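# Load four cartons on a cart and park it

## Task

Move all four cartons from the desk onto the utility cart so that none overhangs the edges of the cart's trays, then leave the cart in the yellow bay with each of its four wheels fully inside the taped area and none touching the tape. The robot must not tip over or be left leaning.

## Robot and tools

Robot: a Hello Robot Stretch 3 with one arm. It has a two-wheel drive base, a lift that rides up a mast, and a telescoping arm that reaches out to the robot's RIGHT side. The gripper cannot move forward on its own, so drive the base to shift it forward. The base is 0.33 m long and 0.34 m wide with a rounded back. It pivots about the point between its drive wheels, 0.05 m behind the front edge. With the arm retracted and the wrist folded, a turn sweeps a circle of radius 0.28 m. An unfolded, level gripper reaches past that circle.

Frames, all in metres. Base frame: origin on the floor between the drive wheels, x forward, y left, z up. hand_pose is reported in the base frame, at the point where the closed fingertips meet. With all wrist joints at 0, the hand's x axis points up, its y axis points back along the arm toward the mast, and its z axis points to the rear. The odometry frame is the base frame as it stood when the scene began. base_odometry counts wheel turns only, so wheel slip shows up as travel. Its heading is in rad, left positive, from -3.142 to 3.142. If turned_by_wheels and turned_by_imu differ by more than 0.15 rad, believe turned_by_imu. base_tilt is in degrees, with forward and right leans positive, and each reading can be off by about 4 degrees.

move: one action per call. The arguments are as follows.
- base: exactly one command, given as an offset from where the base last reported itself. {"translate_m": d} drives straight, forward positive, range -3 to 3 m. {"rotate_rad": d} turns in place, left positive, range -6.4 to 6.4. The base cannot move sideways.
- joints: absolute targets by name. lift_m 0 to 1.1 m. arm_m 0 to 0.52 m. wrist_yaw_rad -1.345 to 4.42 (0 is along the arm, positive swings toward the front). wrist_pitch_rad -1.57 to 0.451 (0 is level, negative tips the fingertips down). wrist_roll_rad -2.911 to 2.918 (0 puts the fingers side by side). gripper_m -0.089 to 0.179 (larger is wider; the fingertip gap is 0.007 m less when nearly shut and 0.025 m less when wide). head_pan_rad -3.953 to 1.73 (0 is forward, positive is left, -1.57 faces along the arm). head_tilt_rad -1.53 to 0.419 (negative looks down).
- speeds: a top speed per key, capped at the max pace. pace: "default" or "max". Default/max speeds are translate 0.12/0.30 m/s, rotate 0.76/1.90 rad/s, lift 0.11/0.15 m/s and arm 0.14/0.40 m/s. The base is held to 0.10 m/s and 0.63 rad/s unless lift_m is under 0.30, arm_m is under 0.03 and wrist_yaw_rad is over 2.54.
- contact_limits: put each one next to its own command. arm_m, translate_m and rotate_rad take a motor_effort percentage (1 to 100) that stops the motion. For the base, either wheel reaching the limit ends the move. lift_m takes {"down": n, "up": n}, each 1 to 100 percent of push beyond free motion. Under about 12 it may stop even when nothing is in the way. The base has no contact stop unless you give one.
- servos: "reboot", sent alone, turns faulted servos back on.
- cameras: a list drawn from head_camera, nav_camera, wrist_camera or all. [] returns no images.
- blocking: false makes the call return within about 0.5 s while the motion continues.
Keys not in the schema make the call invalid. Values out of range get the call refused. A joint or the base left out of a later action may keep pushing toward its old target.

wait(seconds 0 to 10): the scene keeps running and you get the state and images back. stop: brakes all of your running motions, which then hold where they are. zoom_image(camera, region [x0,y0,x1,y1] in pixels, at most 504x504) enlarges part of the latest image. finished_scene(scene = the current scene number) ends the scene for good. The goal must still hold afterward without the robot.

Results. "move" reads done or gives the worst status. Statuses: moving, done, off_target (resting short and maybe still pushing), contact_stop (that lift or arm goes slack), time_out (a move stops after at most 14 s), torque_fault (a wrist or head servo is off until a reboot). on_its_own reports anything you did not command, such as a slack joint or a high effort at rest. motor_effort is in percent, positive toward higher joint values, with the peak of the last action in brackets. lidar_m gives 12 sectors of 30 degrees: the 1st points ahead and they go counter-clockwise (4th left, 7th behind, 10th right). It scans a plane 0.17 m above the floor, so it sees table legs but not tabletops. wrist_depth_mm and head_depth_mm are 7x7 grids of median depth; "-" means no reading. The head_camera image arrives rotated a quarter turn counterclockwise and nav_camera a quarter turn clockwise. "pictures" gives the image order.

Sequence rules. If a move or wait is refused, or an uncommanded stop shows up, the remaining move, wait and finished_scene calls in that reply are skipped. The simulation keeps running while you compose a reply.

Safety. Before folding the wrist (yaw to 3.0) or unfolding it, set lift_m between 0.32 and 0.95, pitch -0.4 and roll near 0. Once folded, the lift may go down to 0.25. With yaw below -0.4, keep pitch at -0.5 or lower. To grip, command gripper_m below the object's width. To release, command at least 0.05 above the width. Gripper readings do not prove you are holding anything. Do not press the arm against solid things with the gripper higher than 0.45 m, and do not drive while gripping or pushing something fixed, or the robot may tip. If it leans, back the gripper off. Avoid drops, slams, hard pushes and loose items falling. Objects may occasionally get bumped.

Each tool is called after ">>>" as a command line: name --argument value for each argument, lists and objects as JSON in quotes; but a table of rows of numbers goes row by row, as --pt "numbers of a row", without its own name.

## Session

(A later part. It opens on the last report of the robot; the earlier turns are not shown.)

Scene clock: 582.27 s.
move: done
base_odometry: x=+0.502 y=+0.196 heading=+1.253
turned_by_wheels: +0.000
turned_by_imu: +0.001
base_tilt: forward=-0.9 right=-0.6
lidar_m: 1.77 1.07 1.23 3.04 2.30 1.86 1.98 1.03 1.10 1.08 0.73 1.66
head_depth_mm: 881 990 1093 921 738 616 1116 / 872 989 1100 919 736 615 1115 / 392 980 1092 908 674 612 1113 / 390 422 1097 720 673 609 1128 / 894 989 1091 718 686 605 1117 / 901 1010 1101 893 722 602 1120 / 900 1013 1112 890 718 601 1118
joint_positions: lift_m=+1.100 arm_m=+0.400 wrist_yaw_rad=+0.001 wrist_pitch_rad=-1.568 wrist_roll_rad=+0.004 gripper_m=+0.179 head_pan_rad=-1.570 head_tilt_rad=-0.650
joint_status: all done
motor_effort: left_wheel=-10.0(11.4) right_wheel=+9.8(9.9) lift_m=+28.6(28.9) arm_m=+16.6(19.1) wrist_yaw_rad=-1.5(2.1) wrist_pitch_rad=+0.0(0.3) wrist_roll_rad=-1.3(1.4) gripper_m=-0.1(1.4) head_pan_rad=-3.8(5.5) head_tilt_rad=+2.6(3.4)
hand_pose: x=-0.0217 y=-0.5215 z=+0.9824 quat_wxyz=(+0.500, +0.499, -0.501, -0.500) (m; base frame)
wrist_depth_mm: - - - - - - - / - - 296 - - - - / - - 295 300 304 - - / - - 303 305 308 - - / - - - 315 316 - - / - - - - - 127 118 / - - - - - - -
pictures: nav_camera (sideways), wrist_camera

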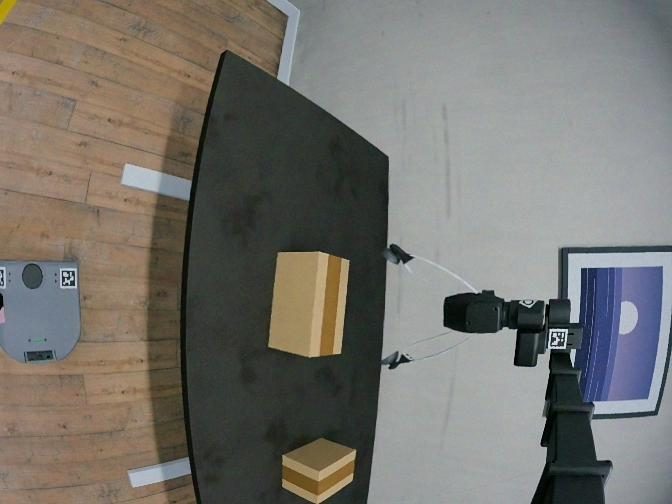

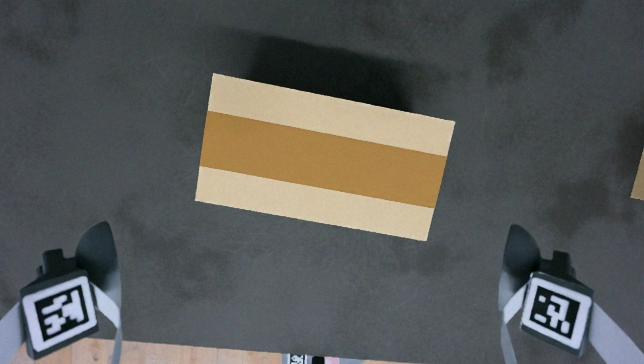

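>>> move --joints '{"arm_m":0.447,"wrist_roll_rad":1.754}' --cameras '["wrist_camera"]'

Scene clock: 589.83 s.
move: done
base_odometry: x=+0.502 y=+0.196 heading=+1.253
turned_by_wheels: +0.000
turned_by_imu: +0.001
base_tilt: forward=-0.9 right=-0.6
lidar_m: 1.77 1.06 1.24 3.04 2.31 1.86 1.97 1.03 1.10 1.08 0.73 1.66
head_depth_mm: 885 983 1098 926 738 616 1116 / 883 992 1101 915 737 611 1105 / 426 950 1107 912 675 613 1110 / 438 473 1060 694 673 610 1125 / 894 1005 1099 717 684 608 1125 / 898 1007 1104 896 722 606 1116 / 902 1014 1109 890 718 602 1113
joint_positions: lift_m=+1.100 arm_m=+0.447 wrist_yaw_rad=+0.001 wrist_pitch_rad=-1.568 wrist_roll_rad=+1.749 gripper_m=+0.179 head_pan_rad=-1.570 head_tilt_rad=-0.650
joint_status: all done
motor_effort: left_wheel=-10.7(10.7) right_wheel=+9.7(9.8) lift_m=+29.4(29.6) arm_m=+16.0(18.0) wrist_yaw_rad=-1.5(2.1) wrist_pitch_rad=+0.0(0.3) wrist_roll_rad=+1.6(3.4) gripper_m=+0.1(1.3) head_pan_rad=-3.7(4.4) head_tilt_rad=+2.3(3.4)
hand_pose: x=-0.0215 y=-0.5682 z=+0.9824 quat_wxyz=(-0.062, -0.063, -0.705, -0.704) (m; base frame)
wrist_depth_mm: - - - - - - - / - - - 289 - - - / - - - 299 303 - - / - - - 309 - - - / - - - 315 - - - / - - - 318 - 127 - / - - - - - - -
pictures: wrist_camera

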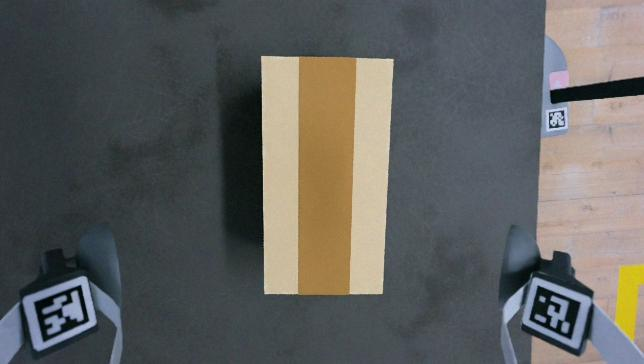

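>>> move --base '{"translate_m":-0.03}' --joints '{"arm_m":0.438,"lift_m":0.893}' --cameras '["wrist_camera"]'

>>> move --joints '{"gripper_m":0.04}' --cameras '[]'

>>> move --joints '{"gripper_m":0.03}' --cameras '[]'

>>> move --joints '{"lift_m":1.1}' --cameras '["wrist_camera"]'

>>> move --joints '{"arm_m":0.15,"wrist_roll_rad":1.57}' --cameras '[]'

Scene clock: 599.90 s.
move: done
base_odometry: x=+0.493 y=+0.168 heading=+1.253
turned_by_wheels: +0.000
turned_by_imu: +0.001
base_tilt: forward=-0.9 right=-0.6
lidar_m: 1.80 1.09 1.30 3.05 2.29 1.83 1.94 1.00 1.10 1.08 0.75 1.66
head_depth_mm: 877 985 1098 318 - - 1115 / 884 987 396 330 738 612 1111 / 889 949 543 701 693 610 1109 / 888 965 542 652 658 607 1123 / 895 1004 1094 692 677 606 1122 / 891 1010 1104 897 700 603 1117 / 900 1005 1108 891 717 601 1112
base_status: done
joint_positions: lift_m=+0.893 arm_m=+0.438 wrist_yaw_rad=+0.001 wrist_pitch_rad=-1.581 wrist_roll_rad=+1.750 gripper_m=+0.179 head_pan_rad=-1.570 head_tilt_rad=-0.650
joint_status: all done
motor_effort: left_wheel=-7.3(12.4) right_wheel=-1.0(7.2) lift_m=+22.8(28.8) arm_m=-10.3(19.0) wrist_yaw_rad=-1.2(1.9) wrist_pitch_rad=+2.4(2.9) wrist_roll_rad=+1.5(1.7) gripper_m=-0.4(1.1) head_pan_rad=-2.6(4.3) head_tilt_rad=+1.9(2.8)
hand_pose: x=-0.0215 y=-0.5560 z=+0.7757 quat_wxyz=(-0.062, -0.063, -0.701, -0.708) (m; base frame)
wrist_depth_mm: 195 194 196 199 202 204 208 / 199 89 89 - 91 94 213 / 204 91 92 93 93 95 217 / 210 93 94 95 96 97 222 / 213 96 96 97 98 100 229 / - - - 100 102 103 234 / - 102 101 102 104 106 240
pictures: wrist_camera

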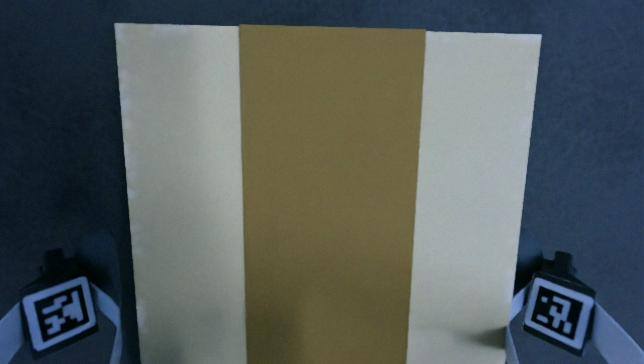

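Scene clock: 602.03 s.
move: done
base_odometry: x=+0.493 y=+0.168 heading=+1.253
turned_by_wheels: +0.000
turned_by_imu: +0.000
base_tilt: forward=-0.9 right=-0.5
lidar_m: 1.80 1.09 1.31 3.05 2.28 1.82 1.94 1.00 1.10 1.08 0.75 1.66
head_depth_mm: 882 987 1092 318 - - 1121 / 884 990 395 329 737 612 1114 / 889 942 542 825 691 611 1106 / 893 968 544 654 661 608 1126 / 893 1000 1099 693 677 607 1120 / 900 1003 1102 892 699 604 1115 / 898 1015 1114 892 718 602 1123
joint_positions: lift_m=+0.893 arm_m=+0.438 wrist_yaw_rad=+0.001 wrist_pitch_rad=-1.581 wrist_roll_rad=+1.750 gripper_m=+0.042 head_pan_rad=-1.570 head_tilt_rad=-0.650
joint_status: all done
motor_effort: left_wheel=-6.7(7.5) right_wheel=-0.9(1.2) lift_m=+21.7(22.8) arm_m=-2.1(10.1) wrist_yaw_rad=-1.2(1.9) wrist_pitch_rad=+2.4(2.6) wrist_roll_rad=+1.5(1.7) gripper_m=-46.2(100.0) head_pan_rad=-1.3(3.5) head_tilt_rad=+1.4(2.8)
hand_pose: x=-0.0215 y=-0.5560 z=+0.7757 quat_wxyz=(-0.062, -0.063, -0.701, -0.708) (m; base frame)
wrist_depth_mm: 196 196 198 200 202 203 208 / 200 90 90 - 92 94 212 / 204 91 92 93 93 96 218 / 208 94 94 95 96 98 224 / 214 96 97 97 99 101 228 / - - - 100 102 104 234 / - - 101 103 104 105 119
pictures: none

Scene clock: 602.67 s.
move: done
base_odometry: x=+0.493 y=+0.168 heading=+1.253
turned_by_wheels: +0.000
turned_by_imu: +0.000
base_tilt: forward=-0.9 right=-0.5
lidar_m: 1.80 1.09 1.31 3.03 2.29 1.83 1.94 1.00 1.09 1.08 0.75 1.66
head_depth_mm: 876 987 1096 318 - - 1110 / 882 988 397 329 734 613 1112 / 891 945 542 824 693 610 1106 / 890 966 543 651 661 607 1121 / 896 1000 1097 696 676 605 1124 / 897 1015 1104 891 702 604 1118 / 900 1003 1111 895 720 601 1110
joint_positions: lift_m=+0.893 arm_m=+0.438 wrist_yaw_rad=+0.001 wrist_pitch_rad=-1.581 wrist_roll_rad=+1.750 gripper_m=+0.033 head_pan_rad=-1.570 head_tilt_rad=-0.650
joint_status: all done
motor_effort: left_wheel=-6.5(7.5) right_wheel=-0.9(1.2) lift_m=+21.6(21.8) arm_m=-0.2(2.4) wrist_yaw_rad=-1.3(1.6) wrist_pitch_rad=+2.3(2.5) wrist_roll_rad=+1.5(1.6) gripper_m=-48.4(92.9) head_pan_rad=-2.1(3.6) head_tilt_rad=+1.0(2.5)
hand_pose: x=-0.0215 y=-0.5560 z=+0.7757 quat_wxyz=(-0.062, -0.063, -0.701, -0.708) (m; base frame)
wrist_depth_mm: 194 195 196 200 202 205 207 / 199 89 90 - 92 94 211 / 204 91 92 93 93 96 217 / 209 94 94 95 96 98 225 / 215 96 97 97 99 101 229 / - - - 100 102 104 235 / - - 101 103 104 106 118
pictures: none

Scene clock: 605.37 s.
move: done
base_odometry: x=+0.493 y=+0.168 heading=+1.253
turned_by_wheels: +0.000
turned_by_imu: -0.001
base_tilt: forward=-0.9 right=-0.6
lidar_m: 1.80 1.09 1.30 3.04 2.28 1.83 1.94 1.00 1.10 1.08 0.75 1.66
head_depth_mm: 894 982 1100 924 740 617 1115 / 884 989 1103 922 740 615 1114 / 419 947 1102 912 693 609 1102 / 430 472 1061 721 673 608 1101 / 892 1001 1093 715 684 606 1124 / 898 1009 1099 897 703 604 1117 / 902 1009 1107 891 719 598 1109
joint_positions: lift_m=+1.100 arm_m=+0.438 wrist_yaw_rad=+0.000 wrist_pitch_rad=-1.566 wrist_roll_rad=+1.753 gripper_m=+0.034 head_pan_rad=-1.570 head_tilt_rad=-0.649
joint_status: all done
on_its_own: gripper_m is held at +0.034, not at your +0.030, by its stall guard, which is not easing now
motor_effort: left_wheel=+1.2(7.1) right_wheel=+0.1(3.7) lift_m=+31.9(40.0) arm_m=+3.1(3.3) wrist_yaw_rad=-0.3(3.9) wrist_pitch_rad=-0.5(9.8) wrist_roll_rad=+0.3(1.8) gripper_m=-0.1(49.9) head_pan_rad=-1.9(3.3) head_tilt_rad=-0.2(3.0)
hand_pose: x=-0.0215 y=-0.5597 z=+0.9824 quat_wxyz=(-0.064, -0.065, -0.706, -0.703) (m; base frame)
wrist_depth_mm: - - - - - - - / - - - 292 - - - / - - - 301 301 - - / - - - 305 - - - / - - 153 310 - - - / - - - 318 130 - - / - - - - 108 - -
pictures: wrist_camera

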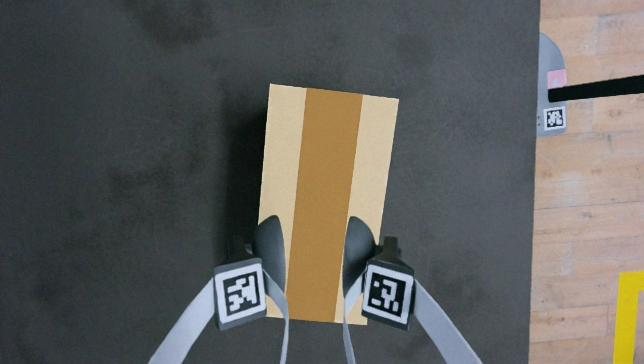

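Scene clock: 608.70 s.
move: done
base_odometry: x=+0.493 y=+0.168 heading=+1.253
turned_by_wheels: +0.000
turned_by_imu: +0.000
base_tilt: forward=-1.0 right=-0.6
lidar_m: 1.79 1.09 1.30 3.05 2.29 1.83 1.94 1.00 1.10 1.08 0.75 1.66
head_depth_mm: - - 1071 890 738 615 1111 / - - 1083 887 737 613 1110 / - - - 883 692 612 1106 / - - - - 393 582 1104 / 894 1006 - 691 682 607 1125 / 900 1007 1096 899 701 604 1117 / 897 1009 1104 889 718 600 1110
joint_positions: lift_m=+1.100 arm_m=+0.150 wrist_yaw_rad=+0.000 wrist_pitch_rad=-1.566 wrist_roll_rad=+1.574 gripper_m=+0.034 head_pan_rad=-1.570 head_tilt_rad=-0.649
joint_status: all done
on_its_own: gripper_m is held at +0.034, not at your +0.030, by its stall guard, which is not easing now
motor_effort: left_wheel=+0.5(2.4) right_wheel=+0.1(0.3) lift_m=+30.0(32.3) arm_m=-17.0(19.3) wrist_yaw_rad=-0.3(0.7) wrist_pitch_rad=-0.5(0.6) wrist_roll_rad=-1.3(2.9) gripper_m=+0.2(1.3) head_pan_rad=-1.3(3.3) head_tilt_rad=-2.8(3.2)
hand_pose: x=-0.0215 y=-0.2718 z=+0.9824 quat_wxyz=(-0.001, -0.002, -0.708, -0.706) (m; base frame)
wrist_depth_mm: - - - - - - - / - - - - - - - / 297 363 - - - - - / 303 398 - - - - - / 318 418 - 434 - - - / 325 - - 149 134 - - / - - - - - - -
pictures: none

>>> move --joints '{"gripper_m":0.179}' --cameras '[]'

>>> move --joints '{"arm_m":0.43,"wrist_roll_rad":1.85}' --cameras '["wrist_camera"]'

Scene clock: 621.33 s.
move: done
base_odometry: x=+0.493 y=+0.168 heading=+1.253
turned_by_wheels: +0.000
turned_by_imu: +0.001
base_tilt: forward=-0.9 right=-0.6
lidar_m: 1.80 1.09 1.30 3.04 2.29 1.83 1.94 1.00 1.10 1.08 0.75 1.65
head_depth_mm: - - 1076 891 737 615 1109 / - - 1078 887 733 615 1115 / - - - 886 713 612 1104 / - - - - 672 623 1128 / 894 1002 - 691 686 605 1125 / 894 1003 1099 897 702 604 1116 / 900 1006 1111 894 716 600 1114
joint_positions: lift_m=+1.100 arm_m=+0.150 wrist_yaw_rad=+0.000 wrist_pitch_rad=-1.566 wrist_roll_rad=+1.574 gripper_m=+0.179 head_pan_rad=-1.570 head_tilt_rad=-0.650
joint_status: all done
motor_effort: left_wheel=+1.3(1.9) right_wheel=+0.2(0.3) lift_m=+26.8(28.1) arm_m=-7.6(12.1) wrist_yaw_rad=-0.1(0.5) wrist_pitch_rad=-0.4(0.5) wrist_roll_rad=-1.3(1.5) gripper_m=+0.8(90.8) head_pan_rad=-1.3(2.6) head_tilt_rad=-4.6(5.3)
hand_pose: x=-0.0215 y=-0.2718 z=+0.9824 quat_wxyz=(-0.001, -0.002, -0.708, -0.706) (m; base frame)
wrist_depth_mm: - - - - - - - / - - - - - - - / 294 367 - - - - - / 304 391 - - - - - / 313 - - - - - - / - - - - - 127 - / - - - - - - -
pictures: none

Scene clock: 624.63 s.
move: done
base_odometry: x=+0.493 y=+0.168 heading=+1.253
turned_by_wheels: +0.000
turned_by_imu: +0.000
base_tilt: forward=-0.9 right=-0.5
lidar_m: 1.80 1.09 1.30 3.04 2.28 1.83 1.94 1.01 1.10 1.08 0.75 1.66
head_depth_mm: 884 987 1098 926 737 617 1109 / 882 985 1104 917 736 612 1112 / 412 944 1102 912 690 610 1114 / 422 465 1046 696 669 611 1124 / 892 1002 1095 695 685 607 1119 / 897 1009 1101 896 699 603 1119 / 899 1006 1102 891 715 601 1108
joint_positions: lift_m=+1.100 arm_m=+0.430 wrist_yaw_rad=+0.000 wrist_pitch_rad=-1.566 wrist_roll_rad=+1.846 gripper_m=+0.179 head_pan_rad=-1.570 head_tilt_rad=-0.650
joint_status: all done
motor_effort: left_wheel=+0.2(1.8) right_wheel=+0.0(0.3) lift_m=+25.3(26.8) arm_m=+15.4(18.7) wrist_yaw_rad=+0.2(0.7) wrist_pitch_rad=-0.3(0.7) wrist_roll_rad=+1.7(2.7) gripper_m=-0.3(1.0) head_pan_rad=-0.9(2.9) head_tilt_rad=-4.3(5.3)
hand_pose: x=-0.0215 y=-0.5518 z=+0.9824 quat_wxyz=(-0.097, -0.097, -0.702, -0.699) (m; base frame)
wrist_depth_mm: - - - - - - - / - - - - - - - / - - 297 299 - - - / - - 306 306 - - - / - - 311 313 - - - / - - - 323 - 127 - / - - - - - - -
pictures: wrist_camera

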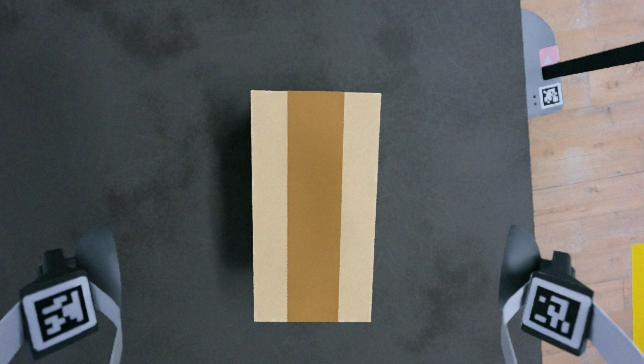

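>>> move --joints '{"lift_m":0.888}' --cameras '[]'

>>> move --joints '{"gripper_m":0.04}' --cameras '[]'

>>> move --joints '{"gripper_m":0.02}' --cameras '[]'

>>> move --joints '{"lift_m":1.1}' --speeds '{"lift_m":0.05}' --cameras '["wrist_camera"]'

Scene clock: 633.17 s.
move: done
base_odometry: x=+0.493 y=+0.168 heading=+1.253
turned_by_wheels: +0.000
turned_by_imu: +0.001
base_tilt: forward=-0.9 right=-0.5
lidar_m: 1.80 1.09 1.31 3.05 2.28 1.83 1.94 1.00 1.10 1.08 0.75 1.66
head_depth_mm: 877 985 1097 326 - - 1110 / 884 988 408 329 716 612 1110 / 886 954 532 699 693 610 1112 / 891 977 542 614 664 607 1125 / 893 1004 1094 692 676 606 1118 / 895 998 1099 893 701 603 1119 / 897 1012 1109 888 719 601 1117
joint_positions: lift_m=+0.888 arm_m=+0.430 wrist_yaw_rad=+0.000 wrist_pitch_rad=-1.567 wrist_roll_rad=+1.846 gripper_m=+0.179 head_pan_rad=-1.570 head_tilt_rad=-0.650
joint_status: all done
motor_effort: left_wheel=+0.6(1.3) right_wheel=+0.0(0.4) lift_m=+24.8(27.1) arm_m=-6.3(6.3) wrist_yaw_rad=+0.0(0.6) wrist_pitch_rad=-0.2(0.7) wrist_roll_rad=+1.5(1.7) gripper_m=-0.1(1.1) head_pan_rad=-0.4(1.9) head_tilt_rad=-2.9(4.1)
hand_pose: x=-0.0215 y=-0.5515 z=+0.7704 quat_wxyz=(-0.097, -0.097, -0.701, -0.699) (m; base frame)
wrist_depth_mm: - 81 82 83 194 195 200 / 195 84 85 84 85 87 204 / - 86 86 87 - 89 209 / 206 88 88 89 90 91 214 / 209 90 91 - - 216 221 / - 93 93 94 95 125 226 / - - 95 96 97 99 230
pictures: none

Scene clock: 635.27 s.
move: done
base_odometry: x=+0.493 y=+0.168 heading=+1.253
turned_by_wheels: +0.000
turned_by_imu: +0.000
base_tilt: forward=-0.9 right=-0.6
lidar_m: 1.80 1.09 1.31 3.05 2.30 1.83 1.94 1.00 1.10 1.08 0.75 1.66
head_depth_mm: 881 983 1091 326 - - 1114 / 887 989 406 328 717 612 1110 / 887 955 532 698 692 608 1103 / 891 979 539 616 663 608 1114 / 892 1003 1101 691 675 606 1119 / 896 1007 1098 893 700 604 1115 / 901 1008 1106 890 717 602 1113
joint_positions: lift_m=+0.888 arm_m=+0.430 wrist_yaw_rad=+0.000 wrist_pitch_rad=-1.570 wrist_roll_rad=+1.846 gripper_m=+0.042 head_pan_rad=-1.570 head_tilt_rad=-0.650
joint_status: all done
motor_effort: left_wheel=+0.5(1.7) right_wheel=-0.1(0.3) lift_m=+24.2(24.8) arm_m=-14.2(14.2) wrist_yaw_rad=+0.2(0.5) wrist_pitch_rad=+0.2(0.5) wrist_roll_rad=+1.6(1.8) gripper_m=-44.8(100.0) head_pan_rad=-1.4(2.0) head_tilt_rad=-2.8(3.7)
hand_pose: x=-0.0215 y=-0.5509 z=+0.7704 quat_wxyz=(-0.097, -0.097, -0.701, -0.700) (m; base frame)
wrist_depth_mm: - 82 - 84 194 196 200 / 197 85 85 - 86 88 204 / - 86 87 88 - 89 210 / 207 89 89 89 90 92 216 / 210 91 91 - - 95 221 / - 94 94 94 96 123 226 / - - 96 98 98 100 229
pictures: none

Scene clock: 636.03 s.
move: done
base_odometry: x=+0.493 y=+0.168 heading=+1.253
turned_by_wheels: +0.000
turned_by_imu: +0.000
base_tilt: forward=-0.9 right=-0.6
lidar_m: 1.80 1.09 1.30 3.05 2.29 1.83 1.94 1.00 1.10 1.08 0.75 1.65
head_depth_mm: 880 985 1097 326 - - 1113 / 883 989 405 328 715 613 1116 / 888 961 530 698 693 611 1103 / 890 962 540 616 662 609 1121 / 895 1001 1097 696 677 604 1119 / 897 1010 1104 897 699 602 1118 / 903 1011 1101 890 718 598 1110
joint_positions: lift_m=+0.888 arm_m=+0.430 wrist_yaw_rad=+0.000 wrist_pitch_rad=-1.571 wrist_roll_rad=+1.846 gripper_m=+0.023 head_pan_rad=-1.570 head_tilt_rad=-0.650
joint_status: all done
motor_effort: left_wheel=+0.8(1.4) right_wheel=+0.1(0.2) lift_m=+16.4(24.4) arm_m=-16.6(16.9) wrist_yaw_rad=+0.2(0.7) wrist_pitch_rad=+0.7(0.9) wrist_roll_rad=+1.5(1.6) gripper_m=-50.9(99.1) head_pan_rad=+0.0(0.9) head_tilt_rad=-3.0(3.8)
hand_pose: x=-0.0215 y=-0.5504 z=+0.7706 quat_wxyz=(-0.097, -0.097, -0.700, -0.701) (m; base frame)
wrist_depth_mm: - 83 84 194 85 198 201 / 196 85 85 - 87 89 206 / - 87 88 88 - 91 212 / 208 89 90 90 91 93 215 / 211 91 92 - - 150 222 / - 94 - 95 97 124 227 / - - 97 98 99 101 232
pictures: none

Scene clock: 640.80 s.
move: done
base_odometry: x=+0.493 y=+0.168 heading=+1.253
turned_by_wheels: +0.000
turned_by_imu: +0.001
base_tilt: forward=-0.9 right=-0.5
lidar_m: 1.80 1.09 1.30 3.05 2.28 1.83 1.95 1.00 1.10 1.08 0.75 1.65
head_depth_mm: 879 983 1103 925 738 614 1109 / 882 983 1102 916 735 612 1110 / 411 947 527 566 728 611 1112 / 423 463 515 573 728 608 1106 / 891 999 548 593 724 605 1118 / 896 1006 1074 861 719 602 1125 / 898 1013 1109 891 714 600 1109
joint_positions: lift_m=+1.100 arm_m=+0.430 wrist_yaw_rad=+0.000 wrist_pitch_rad=-1.560 wrist_roll_rad=+1.846 gripper_m=+0.046 head_pan_rad=-1.570 head_tilt_rad=-0.650
joint_status: all done
on_its_own: gripper_m is held at +0.045, not at your +0.020, by its stall guard, which is still easing
motor_effort: left_wheel=+0.4(2.6) right_wheel=+0.0(0.3) lift_m=+39.1(41.6) arm_m=+15.8(17.8) wrist_yaw_rad=+0.4(0.7) wrist_pitch_rad=-1.5(1.8) wrist_roll_rad=+1.3(1.6) gripper_m=-23.4(51.2) head_pan_rad=-0.2(1.5) head_tilt_rad=-0.9(3.4)
hand_pose: x=-0.0215 y=-0.5533 z=+0.9822 quat_wxyz=(-0.097, -0.097, -0.704, -0.697) (m; base frame)
wrist_depth_mm: - 80 - 82 - 84 - / - 84 84 83 86 87 - / - 87 88 88 - 91 - / - 91 92 92 93 95 - / - 96 96 97 98 101 - / - 103 - 102 103 120 - / - 108 107 107 109 119 -
pictures: wrist_camera

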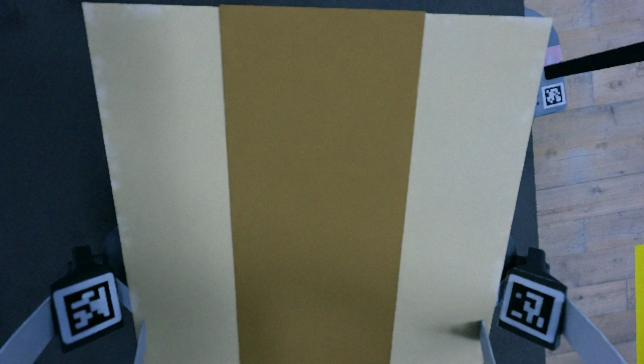

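>>> move --joints '{"arm_m":0.15,"wrist_roll_rad":1.57}' --speeds '{"wrist_roll_rad":0.4,"arm_m":0.1}' --cameras '[]'

>>> move --base '{"rotate_rad":0.754}' --cameras '[]'

>>> move --base '{"translate_m":0.641}' --cameras '[]'

>>> move --base '{"rotate_rad":0.535}' --joints '{"head_tilt_rad":-0.75}' --cameras '["nav_camera","wrist_camera"]'

>>> move --base '{"translate_m":0.45}' --contact_limits '{"translate_m":30}' --cameras '["nav_camera","wrist_camera"]'

Scene clock: 659.93 s.
move: done
base_odometry: x=+0.493 y=+0.168 heading=+1.253
turned_by_wheels: +0.000
turned_by_imu: +0.001
base_tilt: forward=-0.9 right=-0.5
lidar_m: 1.80 1.09 1.30 3.05 2.28 1.83 1.94 1.00 1.10 1.08 0.75 1.65
head_depth_mm: - - 1076 888 720 589 1115 / - - 1085 884 312 331 1114 / - - - 882 317 318 1109 / - - - 376 323 302 1122 / 897 998 - 868 327 322 1126 / 895 1005 1101 895 333 319 1118 / 896 1010 1100 887 660 341 1110
joint_positions: lift_m=+1.100 arm_m=+0.150 wrist_yaw_rad=+0.000 wrist_pitch_rad=-1.558 wrist_roll_rad=+1.574 gripper_m=+0.056 head_pan_rad=-1.570 head_tilt_rad=-0.650
joint_status: all done
on_its_own: gripper_m is held at +0.055, not at your +0.020, by its stall guard, which is not easing now
motor_effort: left_wheel=+0.0(2.2) right_wheel=-0.1(0.3) lift_m=+36.6(38.0) arm_m=-17.9(19.9) wrist_yaw_rad=-0.1(0.7) wrist_pitch_rad=-2.1(2.2) wrist_roll_rad=-1.3(3.5) gripper_m=-21.6(22.6) head_pan_rad=+2.1(2.3) head_tilt_rad=-0.1(2.5)
hand_pose: x=-0.0215 y=-0.2740 z=+0.9822 quat_wxyz=(-0.001, -0.002, -0.711, -0.703) (m; base frame)
wrist_depth_mm: - 78 - 82 - 84 - / - 83 84 83 85 87 - / - 87 87 88 - 91 - / - 91 91 92 93 96 - / - 95 96 96 98 144 - / - 103 - 102 103 120 - / - 109 106 107 109 119 -
pictures: none

Scene clock: 662.23 s.
move: done
base_odometry: x=+0.493 y=+0.168 heading=+2.006
turned_by_wheels: +0.753
turned_by_imu: +0.753
base_tilt: forward=-1.0 right=-0.6
lidar_m: 1.09 3.05 3.05 1.84 1.83 1.95 1.00 1.08 0.75 0.75 1.80 1.25
head_depth_mm: - - 1152 888 720 588 528 / - - 1260 861 312 332 559 / - - - 880 317 318 1153 / - - - 404 324 302 1148 / 1430 1608 - 1932 329 321 1166 / 1618 1844 2140 2016 335 318 1139 / 1655 1811 1999 1998 1488 341 1155
base_status: done
joint_positions: lift_m=+1.100 arm_m=+0.150 wrist_yaw_rad=+0.000 wrist_pitch_rad=-1.558 wrist_roll_rad=+1.573 gripper_m=+0.056 head_pan_rad=-1.570 head_tilt_rad=-0.650
on_its_own: gripper_m is held at +0.055, not at your +0.020, by its stall guard, which is not easing now
motor_effort: left_wheel=-8.3(14.2) right_wheel=+11.3(15.6) lift_m=+36.0(37.1) arm_m=-17.4(18.1) wrist_yaw_rad=+0.4(0.7) wrist_pitch_rad=-2.0(2.2) wrist_roll_rad=-1.2(1.4) gripper_m=-21.7(22.6) head_pan_rad=+0.3(2.7) head_tilt_rad=+0.4(1.9)
hand_pose: x=-0.0215 y=-0.2740 z=+0.9822 quat_wxyz=(-0.001, -0.001, -0.711, -0.703) (m; base frame)
wrist_depth_mm: - 77 - 79 81 81 - / - 82 82 81 83 84 - / - 85 86 87 - 89 - / - 90 90 91 92 95 - / - 95 95 96 97 100 - / - 103 - 101 104 120 - / - 109 107 108 109 119 -
pictures: none

Scene clock: 669.77 s.
move: done
base_odometry: x=+0.222 y=+0.749 heading=+2.006
turned_by_wheels: +0.000
turned_by_imu: +0.004
base_tilt: forward=-0.9 right=-0.6
lidar_m: 0.45 2.57 2.57 2.35 2.37 2.38 1.65 1.11 1.56 1.54 1.37 0.48
head_depth_mm: - - 1682 1878 1619 1321 1183 / - - 1829 1926 312 332 1179 / - - - 1976 317 318 1178 / - - - 405 324 302 1144 / 1461 1641 - 1951 329 322 1164 / 1344 1482 1660 1819 335 319 1140 / 1243 1367 1507 1679 1490 341 1158
base_status: done
joint_positions: lift_m=+1.100 arm_m=+0.150 wrist_yaw_rad=+0.000 wrist_pitch_rad=-1.558 wrist_roll_rad=+1.573 gripper_m=+0.056 head_pan_rad=-1.570 head_tilt_rad=-0.650
on_its_own: gripper_m is held at +0.055, not at your +0.020, by its stall guard, which is not easing now
motor_effort: left_wheel=-0.7(6.8) right_wheel=+11.6(15.6) lift_m=+34.1(36.3) arm_m=-15.7(18.1) wrist_yaw_rad=+0.0(0.7) wrist_pitch_rad=-2.0(2.2) wrist_roll_rad=-1.0(1.2) gripper_m=-21.5(23.1) head_pan_rad=+2.1(3.1) head_tilt_rad=+2.1(2.2)
hand_pose: x=-0.0215 y=-0.2740 z=+0.9822 quat_wxyz=(-0.001, -0.001, -0.711, -0.703) (m; base frame)
wrist_depth_mm: - 77 - 80 82 82 - / - 82 83 81 83 84 - / - 85 86 87 - 89 - / - 90 90 91 92 95 - / - 95 95 96 97 100 - / - 103 - 101 104 120 - / - 109 107 108 109 120 -
pictures: none

Scene clock: 671.73 s.
move: done
base_odometry: x=+0.222 y=+0.749 heading=+2.540
turned_by_wheels: +0.535
turned_by_imu: +0.534
base_tilt: forward=-0.9 right=-0.5
lidar_m: 2.57 2.58 2.35 2.09 2.38 1.64 1.11 1.57 1.52 1.37 0.47 0.44
head_depth_mm: - 1463 - 1845 1431 1315 1136 / - 1422 1774 336 306 1260 1133 / - - 1706 343 312 1243 1131 / - - - 346 311 383 1137 / 1171 1293 1600 361 317 1214 1129 / 1157 1313 1510 370 319 1209 1125 / 1133 1279 1411 1041 337 1152 1103
base_status: done
joint_positions: lift_m=+1.100 arm_m=+0.150 wrist_yaw_rad=+0.000 wrist_pitch_rad=-1.558 wrist_roll_rad=+1.573 gripper_m=+0.056 head_pan_rad=-1.570 head_tilt_rad=-0.749
joint_status: all done
on_its_own: gripper_m is held at +0.055, not at your +0.020, by its stall guard, which is not easing now
motor_effort: left_wheel=-9.1(14.3) right_wheel=+10.4(15.9) lift_m=+33.6(34.2) arm_m=-16.9(17.5) wrist_yaw_rad=+0.3(0.7) wrist_pitch_rad=-1.9(2.2) wrist_roll_rad=-0.9(1.2) gripper_m=-21.3(22.6) head_pan_rad=+0.7(2.8) head_tilt_rad=-5.1(6.3)
hand_pose: x=-0.0215 y=-0.2740 z=+0.9822 quat_wxyz=(-0.001, -0.001, -0.711, -0.703) (m; base frame)
wrist_depth_mm: - 75 - 78 - 80 - / - 81 81 80 82 82 - / - 84 85 86 - 88 - / - 89 89 90 90 94 - / - 94 95 96 97 100 - / - - 102 101 103 120 - / - 108 107 108 109 119 -
pictures: nav_camera (sideways), wrist_camera

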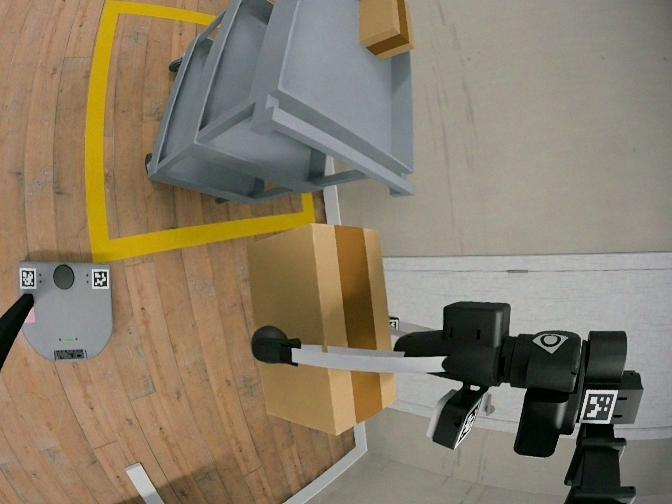

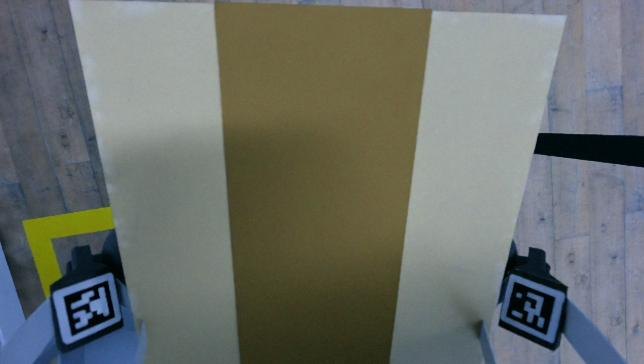

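Scene clock: 677.33 s.
move: done
base_odometry: x=-0.149 y=+1.004 heading=+2.540
turned_by_wheels: +0.000
turned_by_imu: +0.002
base_tilt: forward=-0.9 right=-0.5
lidar_m: 2.13 2.13 2.61 2.15 2.47 2.03 1.55 2.01 0.30 0.30 0.32 0.48
head_depth_mm: - 1369 - 1807 1468 1312 1144 / - 1334 1543 337 307 1248 1141 / - - 796 343 312 617 1097 / - - - 346 311 382 974 / 1101 1222 810 360 316 774 1013 / 1086 1228 822 367 319 710 1011 / 1057 1202 742 687 330 799 1024
base_status: done
joint_positions: lift_m=+1.100 arm_m=+0.150 wrist_yaw_rad=+0.000 wrist_pitch_rad=-1.558 wrist_roll_rad=+1.573 gripper_m=+0.056 head_pan_rad=-1.570 head_tilt_rad=-0.750
on_its_own: gripper_m is held at +0.055, not at your +0.020, by its stall guard, which is not easing now
motor_effort: left_wheel=-1.7(6.2) right_wheel=+9.9(14.7) lift_m=+32.7(33.6) arm_m=-16.0(18.4) wrist_yaw_rad=+0.0(0.6) wrist_pitch_rad=-1.8(2.2) wrist_roll_rad=-1.1(1.2) gripper_m=-21.9(22.9) head_pan_rad=+2.9(3.7) head_tilt_rad=-4.9(6.3)
contact_limits: translate_m 30 (maximum 100)
hand_pose: x=-0.0215 y=-0.2740 z=+0.9822 quat_wxyz=(-0.001, -0.001, -0.711, -0.703) (m; base frame)
wrist_depth_mm: - 77 - 79 81 81 - / - 82 82 81 83 83 - / - 85 86 86 - 89 - / - 90 90 90 91 95 - / - 95 95 96 97 101 - / - 102 - 101 104 120 - / - - 107 108 109 119 -
pictures: nav_camera (sideways), wrist_camera

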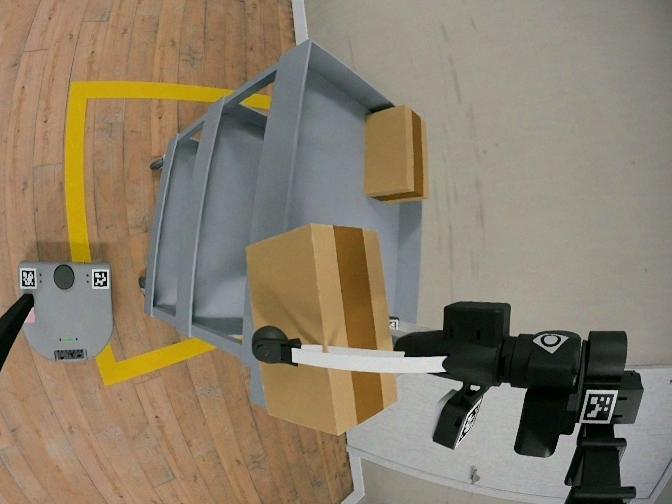

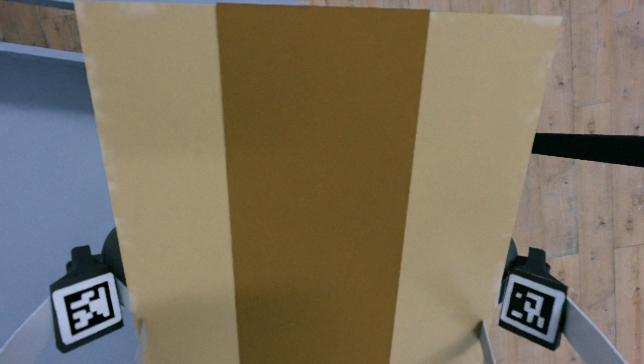

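>>> move --base '{"translate_m":0.14}' --contact_limits '{"translate_m":30}' --cameras '["wrist_camera"]'

>>> move --joints '{"arm_m":0.42}' --cameras '["wrist_camera"]'

Scene clock: 721.47 s.
move: done
base_odometry: x=-0.264 y=+1.083 heading=+2.540
turned_by_wheels: +0.000
turned_by_imu: +0.002
base_tilt: forward=-0.9 right=-0.6
lidar_m: 1.98 2.00 2.44 2.24 2.18 2.15 1.69 2.15 0.32 0.32 0.34 1.55
head_depth_mm: - 1357 - 689 494 627 1126 / - 1312 826 336 306 801 983 / - - 822 342 312 791 1027 / - - - 345 312 383 1023 / 1081 1200 788 360 317 730 1033 / 1061 1206 690 369 318 718 1052 / 1042 1183 695 687 335 812 1043
base_status: done
joint_positions: lift_m=+1.100 arm_m=+0.150 wrist_yaw_rad=+0.000 wrist_pitch_rad=-1.558 wrist_roll_rad=+1.573 gripper_m=+0.056 head_pan_rad=-1.570 head_tilt_rad=-0.750
on_its_own: gripper_m is held at +0.055, not at your +0.020, by its stall guard, which is not easing now
motor_effort: left_wheel=-2.6(7.2) right_wheel=+10.3(14.7) lift_m=+33.7(34.0) arm_m=-13.3(14.6) wrist_yaw_rad=-0.1(0.5) wrist_pitch_rad=-1.8(2.1) wrist_roll_rad=-0.9(1.2) gripper_m=-21.3(22.9) head_pan_rad=+2.7(4.4) head_tilt_rad=-4.7(6.2)
contact_limits: translate_m 30 (maximum 100)
hand_pose: x=-0.0215 y=-0.2740 z=+0.9822 quat_wxyz=(-0.001, -0.001, -0.711, -0.703) (m; base frame)
wrist_depth_mm: - 76 - 78 - 80 - / - 81 81 80 82 82 - / - 84 85 86 - 88 - / - 89 89 90 91 93 - / - 94 95 96 97 100 - / - 98 102 101 104 120 - / - - 107 108 109 119 -
pictures: wrist_camera

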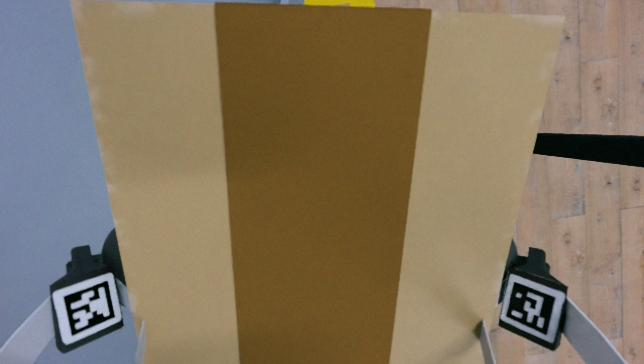

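Scene clock: 724.67 s.
move: done
base_odometry: x=-0.264 y=+1.083 heading=+2.540
turned_by_wheels: +0.000
turned_by_imu: +0.000
base_tilt: forward=-0.9 right=-0.6
lidar_m: 1.99 2.00 2.44 2.24 2.19 2.15 1.69 2.15 0.32 0.31 0.34 1.55
head_depth_mm: 1189 1350 819 689 592 630 1119 / 1131 1321 826 708 588 797 986 / 1067 1221 520 705 586 809 1021 / 416 521 499 697 584 808 1021 / 1036 1185 516 678 582 819 1031 / 1061 1187 659 693 580 818 1052 / 1040 1176 695 686 549 812 1042
joint_positions: lift_m=+1.100 arm_m=+0.420 wrist_yaw_rad=+0.000 wrist_pitch_rad=-1.558 wrist_roll_rad=+1.573 gripper_m=+0.056 head_pan_rad=-1.570 head_tilt_rad=-0.750
joint_status: all done
on_its_own: gripper_m is held at +0.055, not at your +0.020, by its stall guard, which is not easing now
motor_effort: left_wheel=-2.0(3.3) right_wheel=+9.7(10.1) lift_m=+34.3(34.5) arm_m=+16.0(18.3) wrist_yaw_rad=+0.3(0.5) wrist_pitch_rad=-1.9(2.1) wrist_roll_rad=-1.0(1.1) gripper_m=-22.4(22.8) head_pan_rad=+3.8(4.9) head_tilt_rad=-4.4(5.7)
contact_limits: translate_m 30 (maximum 100)
hand_pose: x=-0.0215 y=-0.5438 z=+0.9822 quat_wxyz=(-0.001, -0.001, -0.711, -0.703) (m; base frame)
wrist_depth_mm: - 76 - 79 80 80 299 / - 82 82 81 83 83 311 / - 84 85 87 - 89 317 / - 90 90 90 91 94 - / - 95 95 96 97 100 - / - 103 - 101 104 120 - / - - 107 108 109 119 -
pictures: wrist_camera

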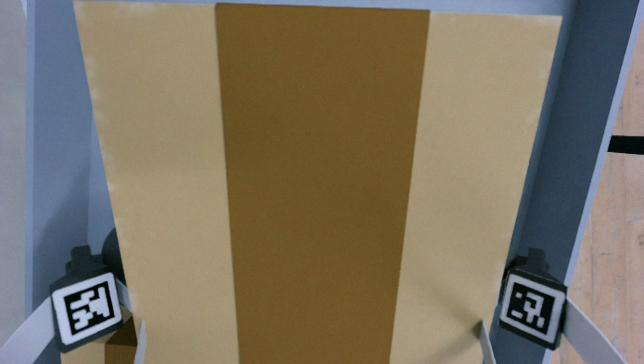

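>>> move --base '{"translate_m":-0.05}' --joints '{"arm_m":0.5}' --contact_limits '{"translate_m":30}'

>>> zoom_image --camera "head_camera" --region '[300, 0, 800, 504]'

Scene clock: 738.37 s.
move: done
base_odometry: x=-0.223 y=+1.055 heading=+2.540
turned_by_wheels: +0.000
turned_by_imu: +0.000
base_tilt: forward=-1.0 right=-0.7
lidar_m: 2.03 2.05 2.50 2.24 2.17 2.11 1.64 2.10 0.31 0.31 0.33 0.50
head_depth_mm: 1184 1367 1470 670 574 1259 1131 / 1174 1342 822 704 589 651 1101 / 1080 573 615 701 587 796 988 / 484 559 612 701 582 807 1020 / 1069 607 610 694 580 804 1014 / 1067 1181 705 690 578 816 1045 / 1045 1190 690 690 574 812 1042
base_status: done
joint_positions: lift_m=+1.100 arm_m=+0.500 wrist_yaw_rad=+0.000 wrist_pitch_rad=-1.558 wrist_roll_rad=+1.573 gripper_m=+0.056 head_pan_rad=-1.570 head_tilt_rad=-0.750
joint_status: all done
on_its_own: gripper_m is held at +0.055, not at your +0.020, by its stall guard, which is not easing now
motor_effort: left_wheel=-5.2(10.9) right_wheel=-1.4(7.5) lift_m=+35.1(35.2) arm_m=+15.8(18.4) wrist_yaw_rad=-0.3(0.6) wrist_pitch_rad=-1.8(2.1) wrist_roll_rad=-0.9(1.1) gripper_m=-21.4(22.7) head_pan_rad=+3.6(5.3) head_tilt_rad=-3.7(5.4)
contact_limits: translate_m 30 (maximum 100)
hand_pose: x=-0.0215 y=-0.6238 z=+0.9822 quat_wxyz=(-0.001, -0.001, -0.711, -0.703) (m; base frame)
wrist_depth_mm: - 78 - 80 82 83 - / - 83 83 82 84 85 - / - 86 87 87 - 89 342 / - 91 91 91 92 94 350 / - 95 96 97 98 99 354 / - 103 102 102 104 120 346 / - - 107 108 109 113 312
pictures: head_camera (sideways), nav_camera (sideways), wrist_camera

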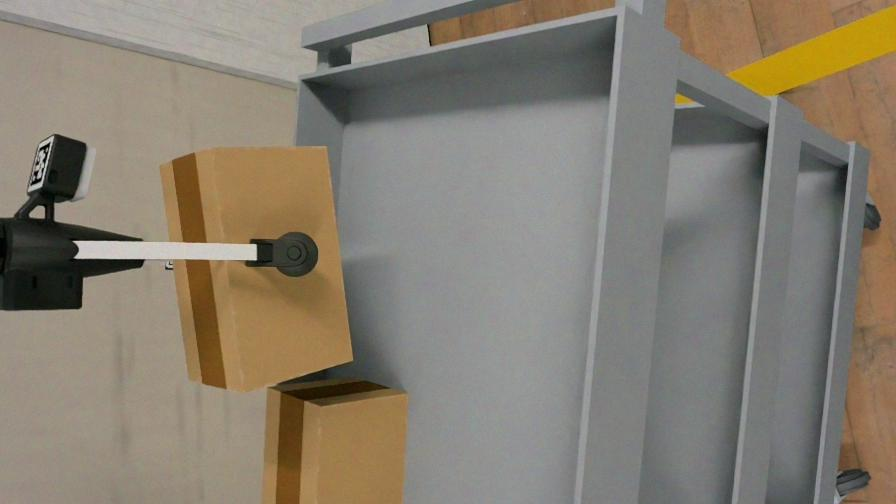

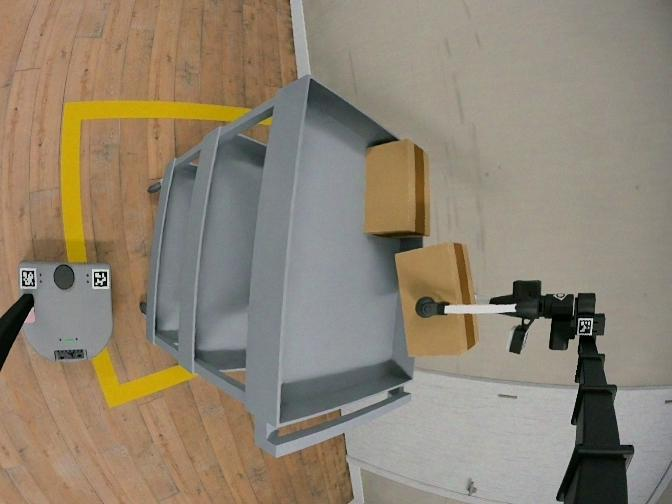

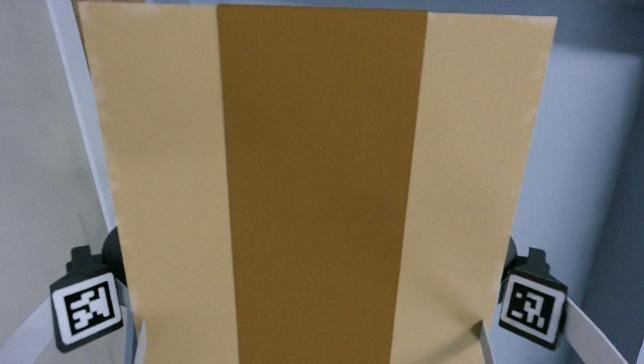

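Scaled by 1.000.

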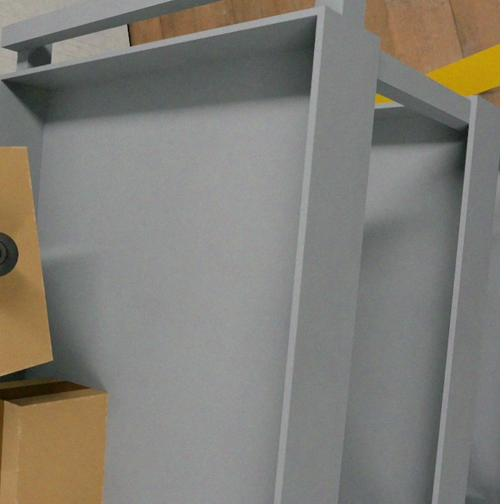

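>>> move --base '{"translate_m":-0.05}' --contact_limits '{"translate_m":30}' --cameras '[]'

>>> move --joints '{"lift_m":1.03}' --speeds '{"lift_m":0.05}'

Scene clock: 749.60 s.
move: done
base_odometry: x=-0.182 y=+1.026 heading=+2.540
turned_by_wheels: +0.000
turned_by_imu: +0.000
base_tilt: forward=-0.9 right=-0.6
lidar_m: 2.08 2.09 2.56 2.16 2.48 2.06 1.59 2.05 0.31 0.30 0.33 0.49
head_depth_mm: 1186 1364 1577 1685 535 1262 1149 / 1174 1337 807 708 575 1228 1137 / 1088 573 617 704 586 778 976 / 485 560 614 700 582 791 1004 / 1084 608 610 696 580 804 1016 / 1073 1188 809 693 579 801 1033 / 1053 1194 702 685 575 812 1044
base_status: done
joint_positions: lift_m=+1.100 arm_m=+0.500 wrist_yaw_rad=+0.000 wrist_pitch_rad=-1.558 wrist_roll_rad=+1.573 gripper_m=+0.056 head_pan_rad=-1.570 head_tilt_rad=-0.750
on_its_own: gripper_m is held at +0.055, not at your +0.020, by its stall guard, which is not easing now
motor_effort: left_wheel=-4.9(12.6) right_wheel=-1.3(9.1) lift_m=+35.5(35.9) arm_m=+5.7(9.5) wrist_yaw_rad=+0.1(0.5) wrist_pitch_rad=-1.8(2.0) wrist_roll_rad=-1.0(1.1) gripper_m=-21.8(22.7) head_pan_rad=+2.6(4.6) head_tilt_rad=-2.9(4.4)
contact_limits: translate_m 30 (maximum 100)
hand_pose: x=-0.0215 y=-0.6238 z=+0.9822 quat_wxyz=(-0.001, -0.001, -0.711, -0.703) (m; base frame)
wrist_depth_mm: - 77 - 79 81 81 313 / - 82 82 81 83 83 - / - 85 86 87 - 88 - / - 90 90 91 91 94 353 / - 95 95 96 97 98 351 / - 103 - 101 104 120 351 / - - 107 108 109 119 318
pictures: none

Scene clock: 751.53 s.
move: done
base_odometry: x=-0.182 y=+1.026 heading=+2.540
turned_by_wheels: +0.000
turned_by_imu: +0.000
base_tilt: forward=-0.9 right=-0.6
lidar_m: 2.09 2.10 2.56 2.17 2.47 2.06 1.60 2.05 0.31 0.30 0.33 0.49
head_depth_mm: - 1364 1566 1693 535 1259 1136 / 1164 1339 809 705 572 1238 1134 / 494 1283 630 706 586 778 976 / 501 559 608 684 583 792 1004 / 1088 1239 624 676 580 804 1015 / 1072 1221 804 690 579 799 1031 / 1053 1191 702 689 574 810 1052
joint_positions: lift_m=+1.030 arm_m=+0.500 wrist_yaw_rad=+0.000 wrist_pitch_rad=-1.558 wrist_roll_rad=+1.573 gripper_m=+0.056 head_pan_rad=-1.570 head_tilt_rad=-0.750
joint_status: all done
on_its_own: gripper_m is held at +0.055, not at your +0.020, by its stall guard, which is not easing now
motor_effort: left_wheel=-5.2(6.3) right_wheel=-1.3(1.5) lift_m=+32.8(35.2) arm_m=+1.6(6.3) wrist_yaw_rad=-0.1(0.5) wrist_pitch_rad=-1.8(2.0) wrist_roll_rad=-1.0(1.1) gripper_m=-21.4(22.9) head_pan_rad=+2.9(4.1) head_tilt_rad=-3.0(4.2)
contact_limits: translate_m 30 (maximum 100)
hand_pose: x=-0.0215 y=-0.6238 z=+0.9122 quat_wxyz=(-0.001, -0.001, -0.711, -0.703) (m; base frame)
wrist_depth_mm: - 77 - 80 81 82 238 / - 83 83 82 84 84 - / - 86 86 87 - 89 - / - 90 90 91 92 93 - / - 95 95 96 98 99 - / - 103 102 101 104 119 - / - - 107 108 109 113 113
pictures: head_camera (sideways), nav_camera (sideways), wrist_camera

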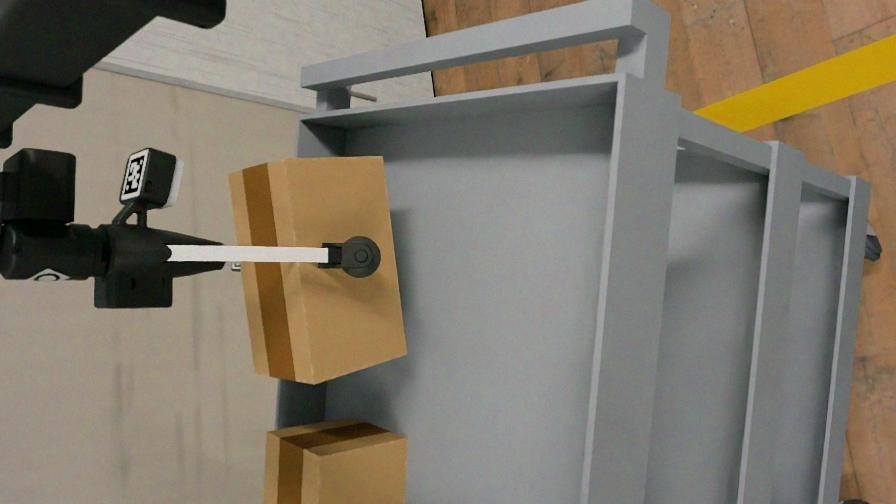

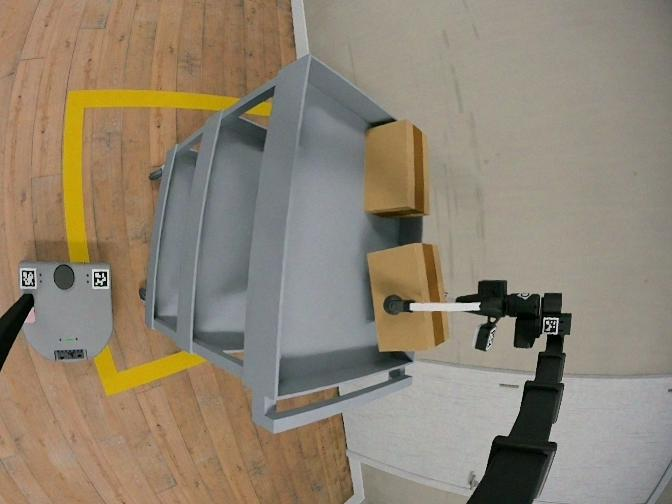

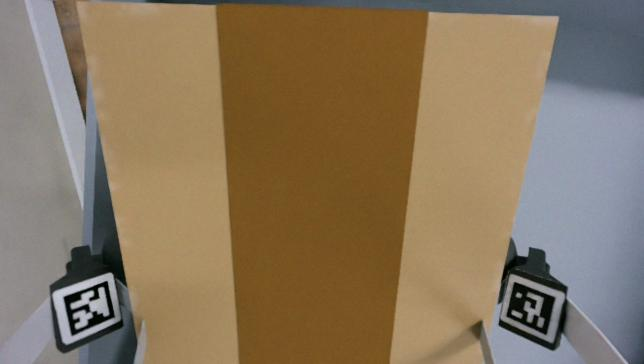

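>>> move --joints '{"arm_m":0.485}' --cameras '[]'

>>> move --joints '{"lift_m":0.93}' --speeds '{"lift_m":0.05}' --contact_limits '{"lift_m":{"down":14}}'

Scene clock: 759.43 s.
move: done
base_odometry: x=-0.182 y=+1.026 heading=+2.540
turned_by_wheels: +0.000
turned_by_imu: +0.001
base_tilt: forward=-0.9 right=-0.6
lidar_m: 2.08 2.10 2.56 2.17 2.47 2.06 1.59 2.06 0.31 0.30 0.33 0.49
head_depth_mm: - 1363 1558 1673 535 1253 1147 / 1173 1337 807 707 575 1229 1135 / 468 1272 611 687 587 777 977 / 483 536 596 677 582 793 1018 / 1087 1248 620 672 581 803 1018 / 1079 1228 805 691 577 802 1026 / 1052 1188 701 684 575 814 1047
joint_positions: lift_m=+1.030 arm_m=+0.485 wrist_yaw_rad=+0.000 wrist_pitch_rad=-1.558 wrist_roll_rad=+1.573 gripper_m=+0.056 head_pan_rad=-1.570 head_tilt_rad=-0.750
joint_status: all done
on_its_own: gripper_m is held at +0.055, not at your +0.020, by its stall guard, which is not easing now
motor_effort: left_wheel=-6.0(6.3) right_wheel=-1.1(1.5) lift_m=+33.4(33.4) arm_m=-17.4(18.7) wrist_yaw_rad=-0.1(0.4) wrist_pitch_rad=-1.9(2.1) wrist_roll_rad=-1.0(1.1) gripper_m=-21.7(22.8) head_pan_rad=+1.9(4.1) head_tilt_rad=-3.6(3.6)
contact_limits: translate_m 30 (maximum 100)
hand_pose: x=-0.0215 y=-0.6089 z=+0.9122 quat_wxyz=(-0.001, -0.001, -0.711, -0.703) (m; base frame)
wrist_depth_mm: - 77 - 80 81 82 235 / - 82 83 82 84 84 - / - 86 86 87 - 88 - / - 90 90 91 92 93 - / 211 95 95 96 98 98 - / - 103 - 101 104 119 - / - - 107 108 110 113 113
pictures: none

Scene clock: 761.13 s.
move: contact_stop
base_odometry: x=-0.182 y=+1.026 heading=+2.540
turned_by_wheels: +0.000
turned_by_imu: -0.002
base_tilt: forward=-0.9 right=-0.6
lidar_m: 2.08 2.10 2.55 2.15 2.48 2.06 1.59 2.05 0.31 0.31 0.33 0.49
head_depth_mm: 1114 - 1591 1691 535 1282 1144 / 358 1363 816 709 573 1231 1135 / 484 1244 796 686 587 776 1017 / 488 546 641 672 582 810 1020 / 1098 1244 660 673 581 806 1013 / 1077 1224 808 690 579 803 1030 / 1059 1191 703 689 575 811 1046
joint_positions: lift_m=+0.988 arm_m=+0.485 wrist_yaw_rad=-0.001 wrist_pitch_rad=-1.565 wrist_roll_rad=+1.575 gripper_m=+0.056 head_pan_rad=-1.570 head_tilt_rad=-0.750
joint_status: lift_m contact_stop (moved -0.042 of -0.100)
measured_speeds: translate_m=+0.000 rotate_rad=+0.000 lift_m=+0.008 arm_m=+0.000 wrist_yaw_rad=+0.000 wrist_pitch_rad=+0.000 wrist_roll_rad=+0.000 head_pan_rad=+0.000 head_tilt_rad=+0.000
on_its_own: gripper_m is held at +0.055, not at your +0.020, by its stall guard, which is not easing now; lift_m is slack since a contact_stop (your +0.930 is given up)
motor_effort: left_wheel=-2.5(6.2) right_wheel=+3.2(4.0) lift_m=+18.7(34.6) arm_m=-0.6(17.6) wrist_yaw_rad=+0.9(3.9) wrist_pitch_rad=-0.7(2.6) wrist_roll_rad=-1.3(1.8) gripper_m=-21.6(22.9) head_pan_rad=+2.1(3.6) head_tilt_rad=-2.4(3.7)
contact_limits: lift_m down 14 (down: maximum 72; up: maximum 65); translate_m 30 (maximum 100)
hand_pose: x=-0.0215 y=-0.6071 z=+0.8708 quat_wxyz=(-0.001, -0.002, -0.709, -0.705) (m; base frame)
wrist_depth_mm: 193 218 110 220 110 - - / 200 - 111 111 - - - / 206 115 115 115 115 115 - / 203 117 117 117 118 - - / 208 121 120 120 121 149 - / 199 123 123 123 124 127 - / - - 126 127 127 121 -
pictures: head_camera (sideways), nav_camera (sideways), wrist_camera

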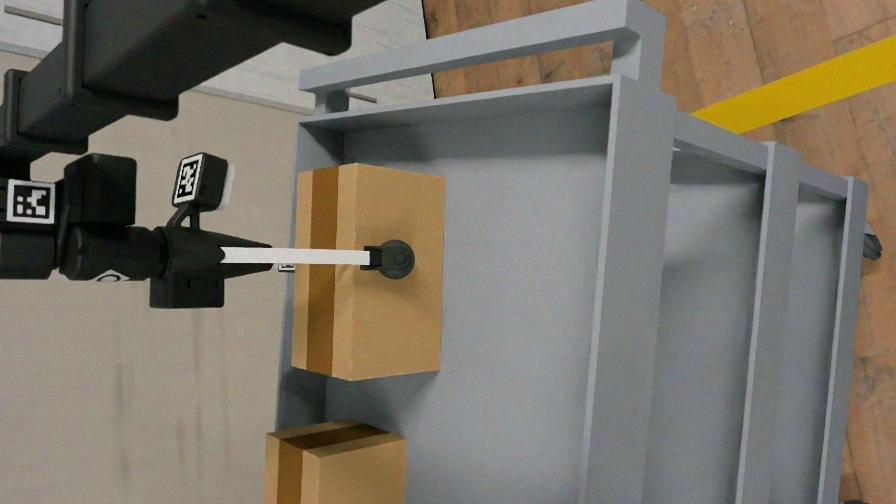

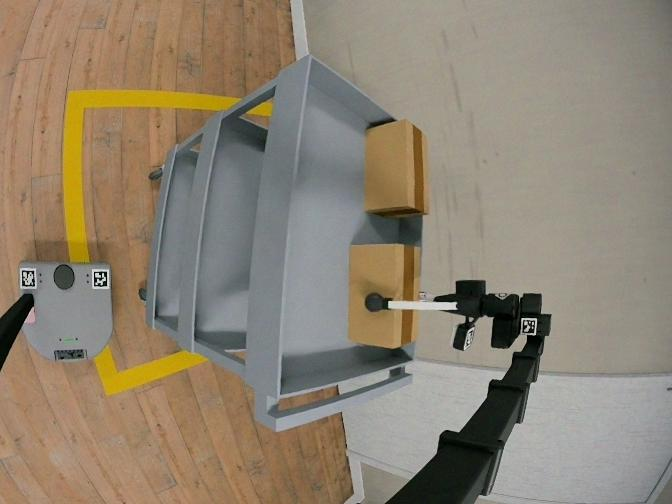

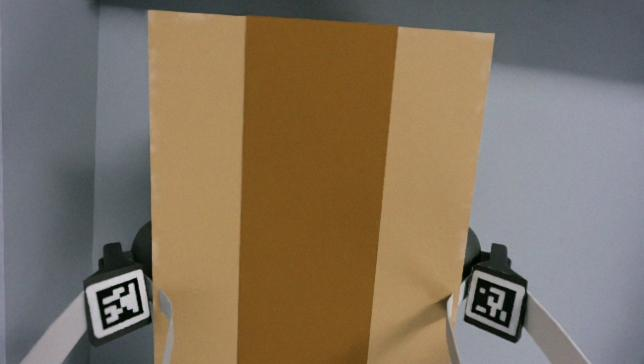

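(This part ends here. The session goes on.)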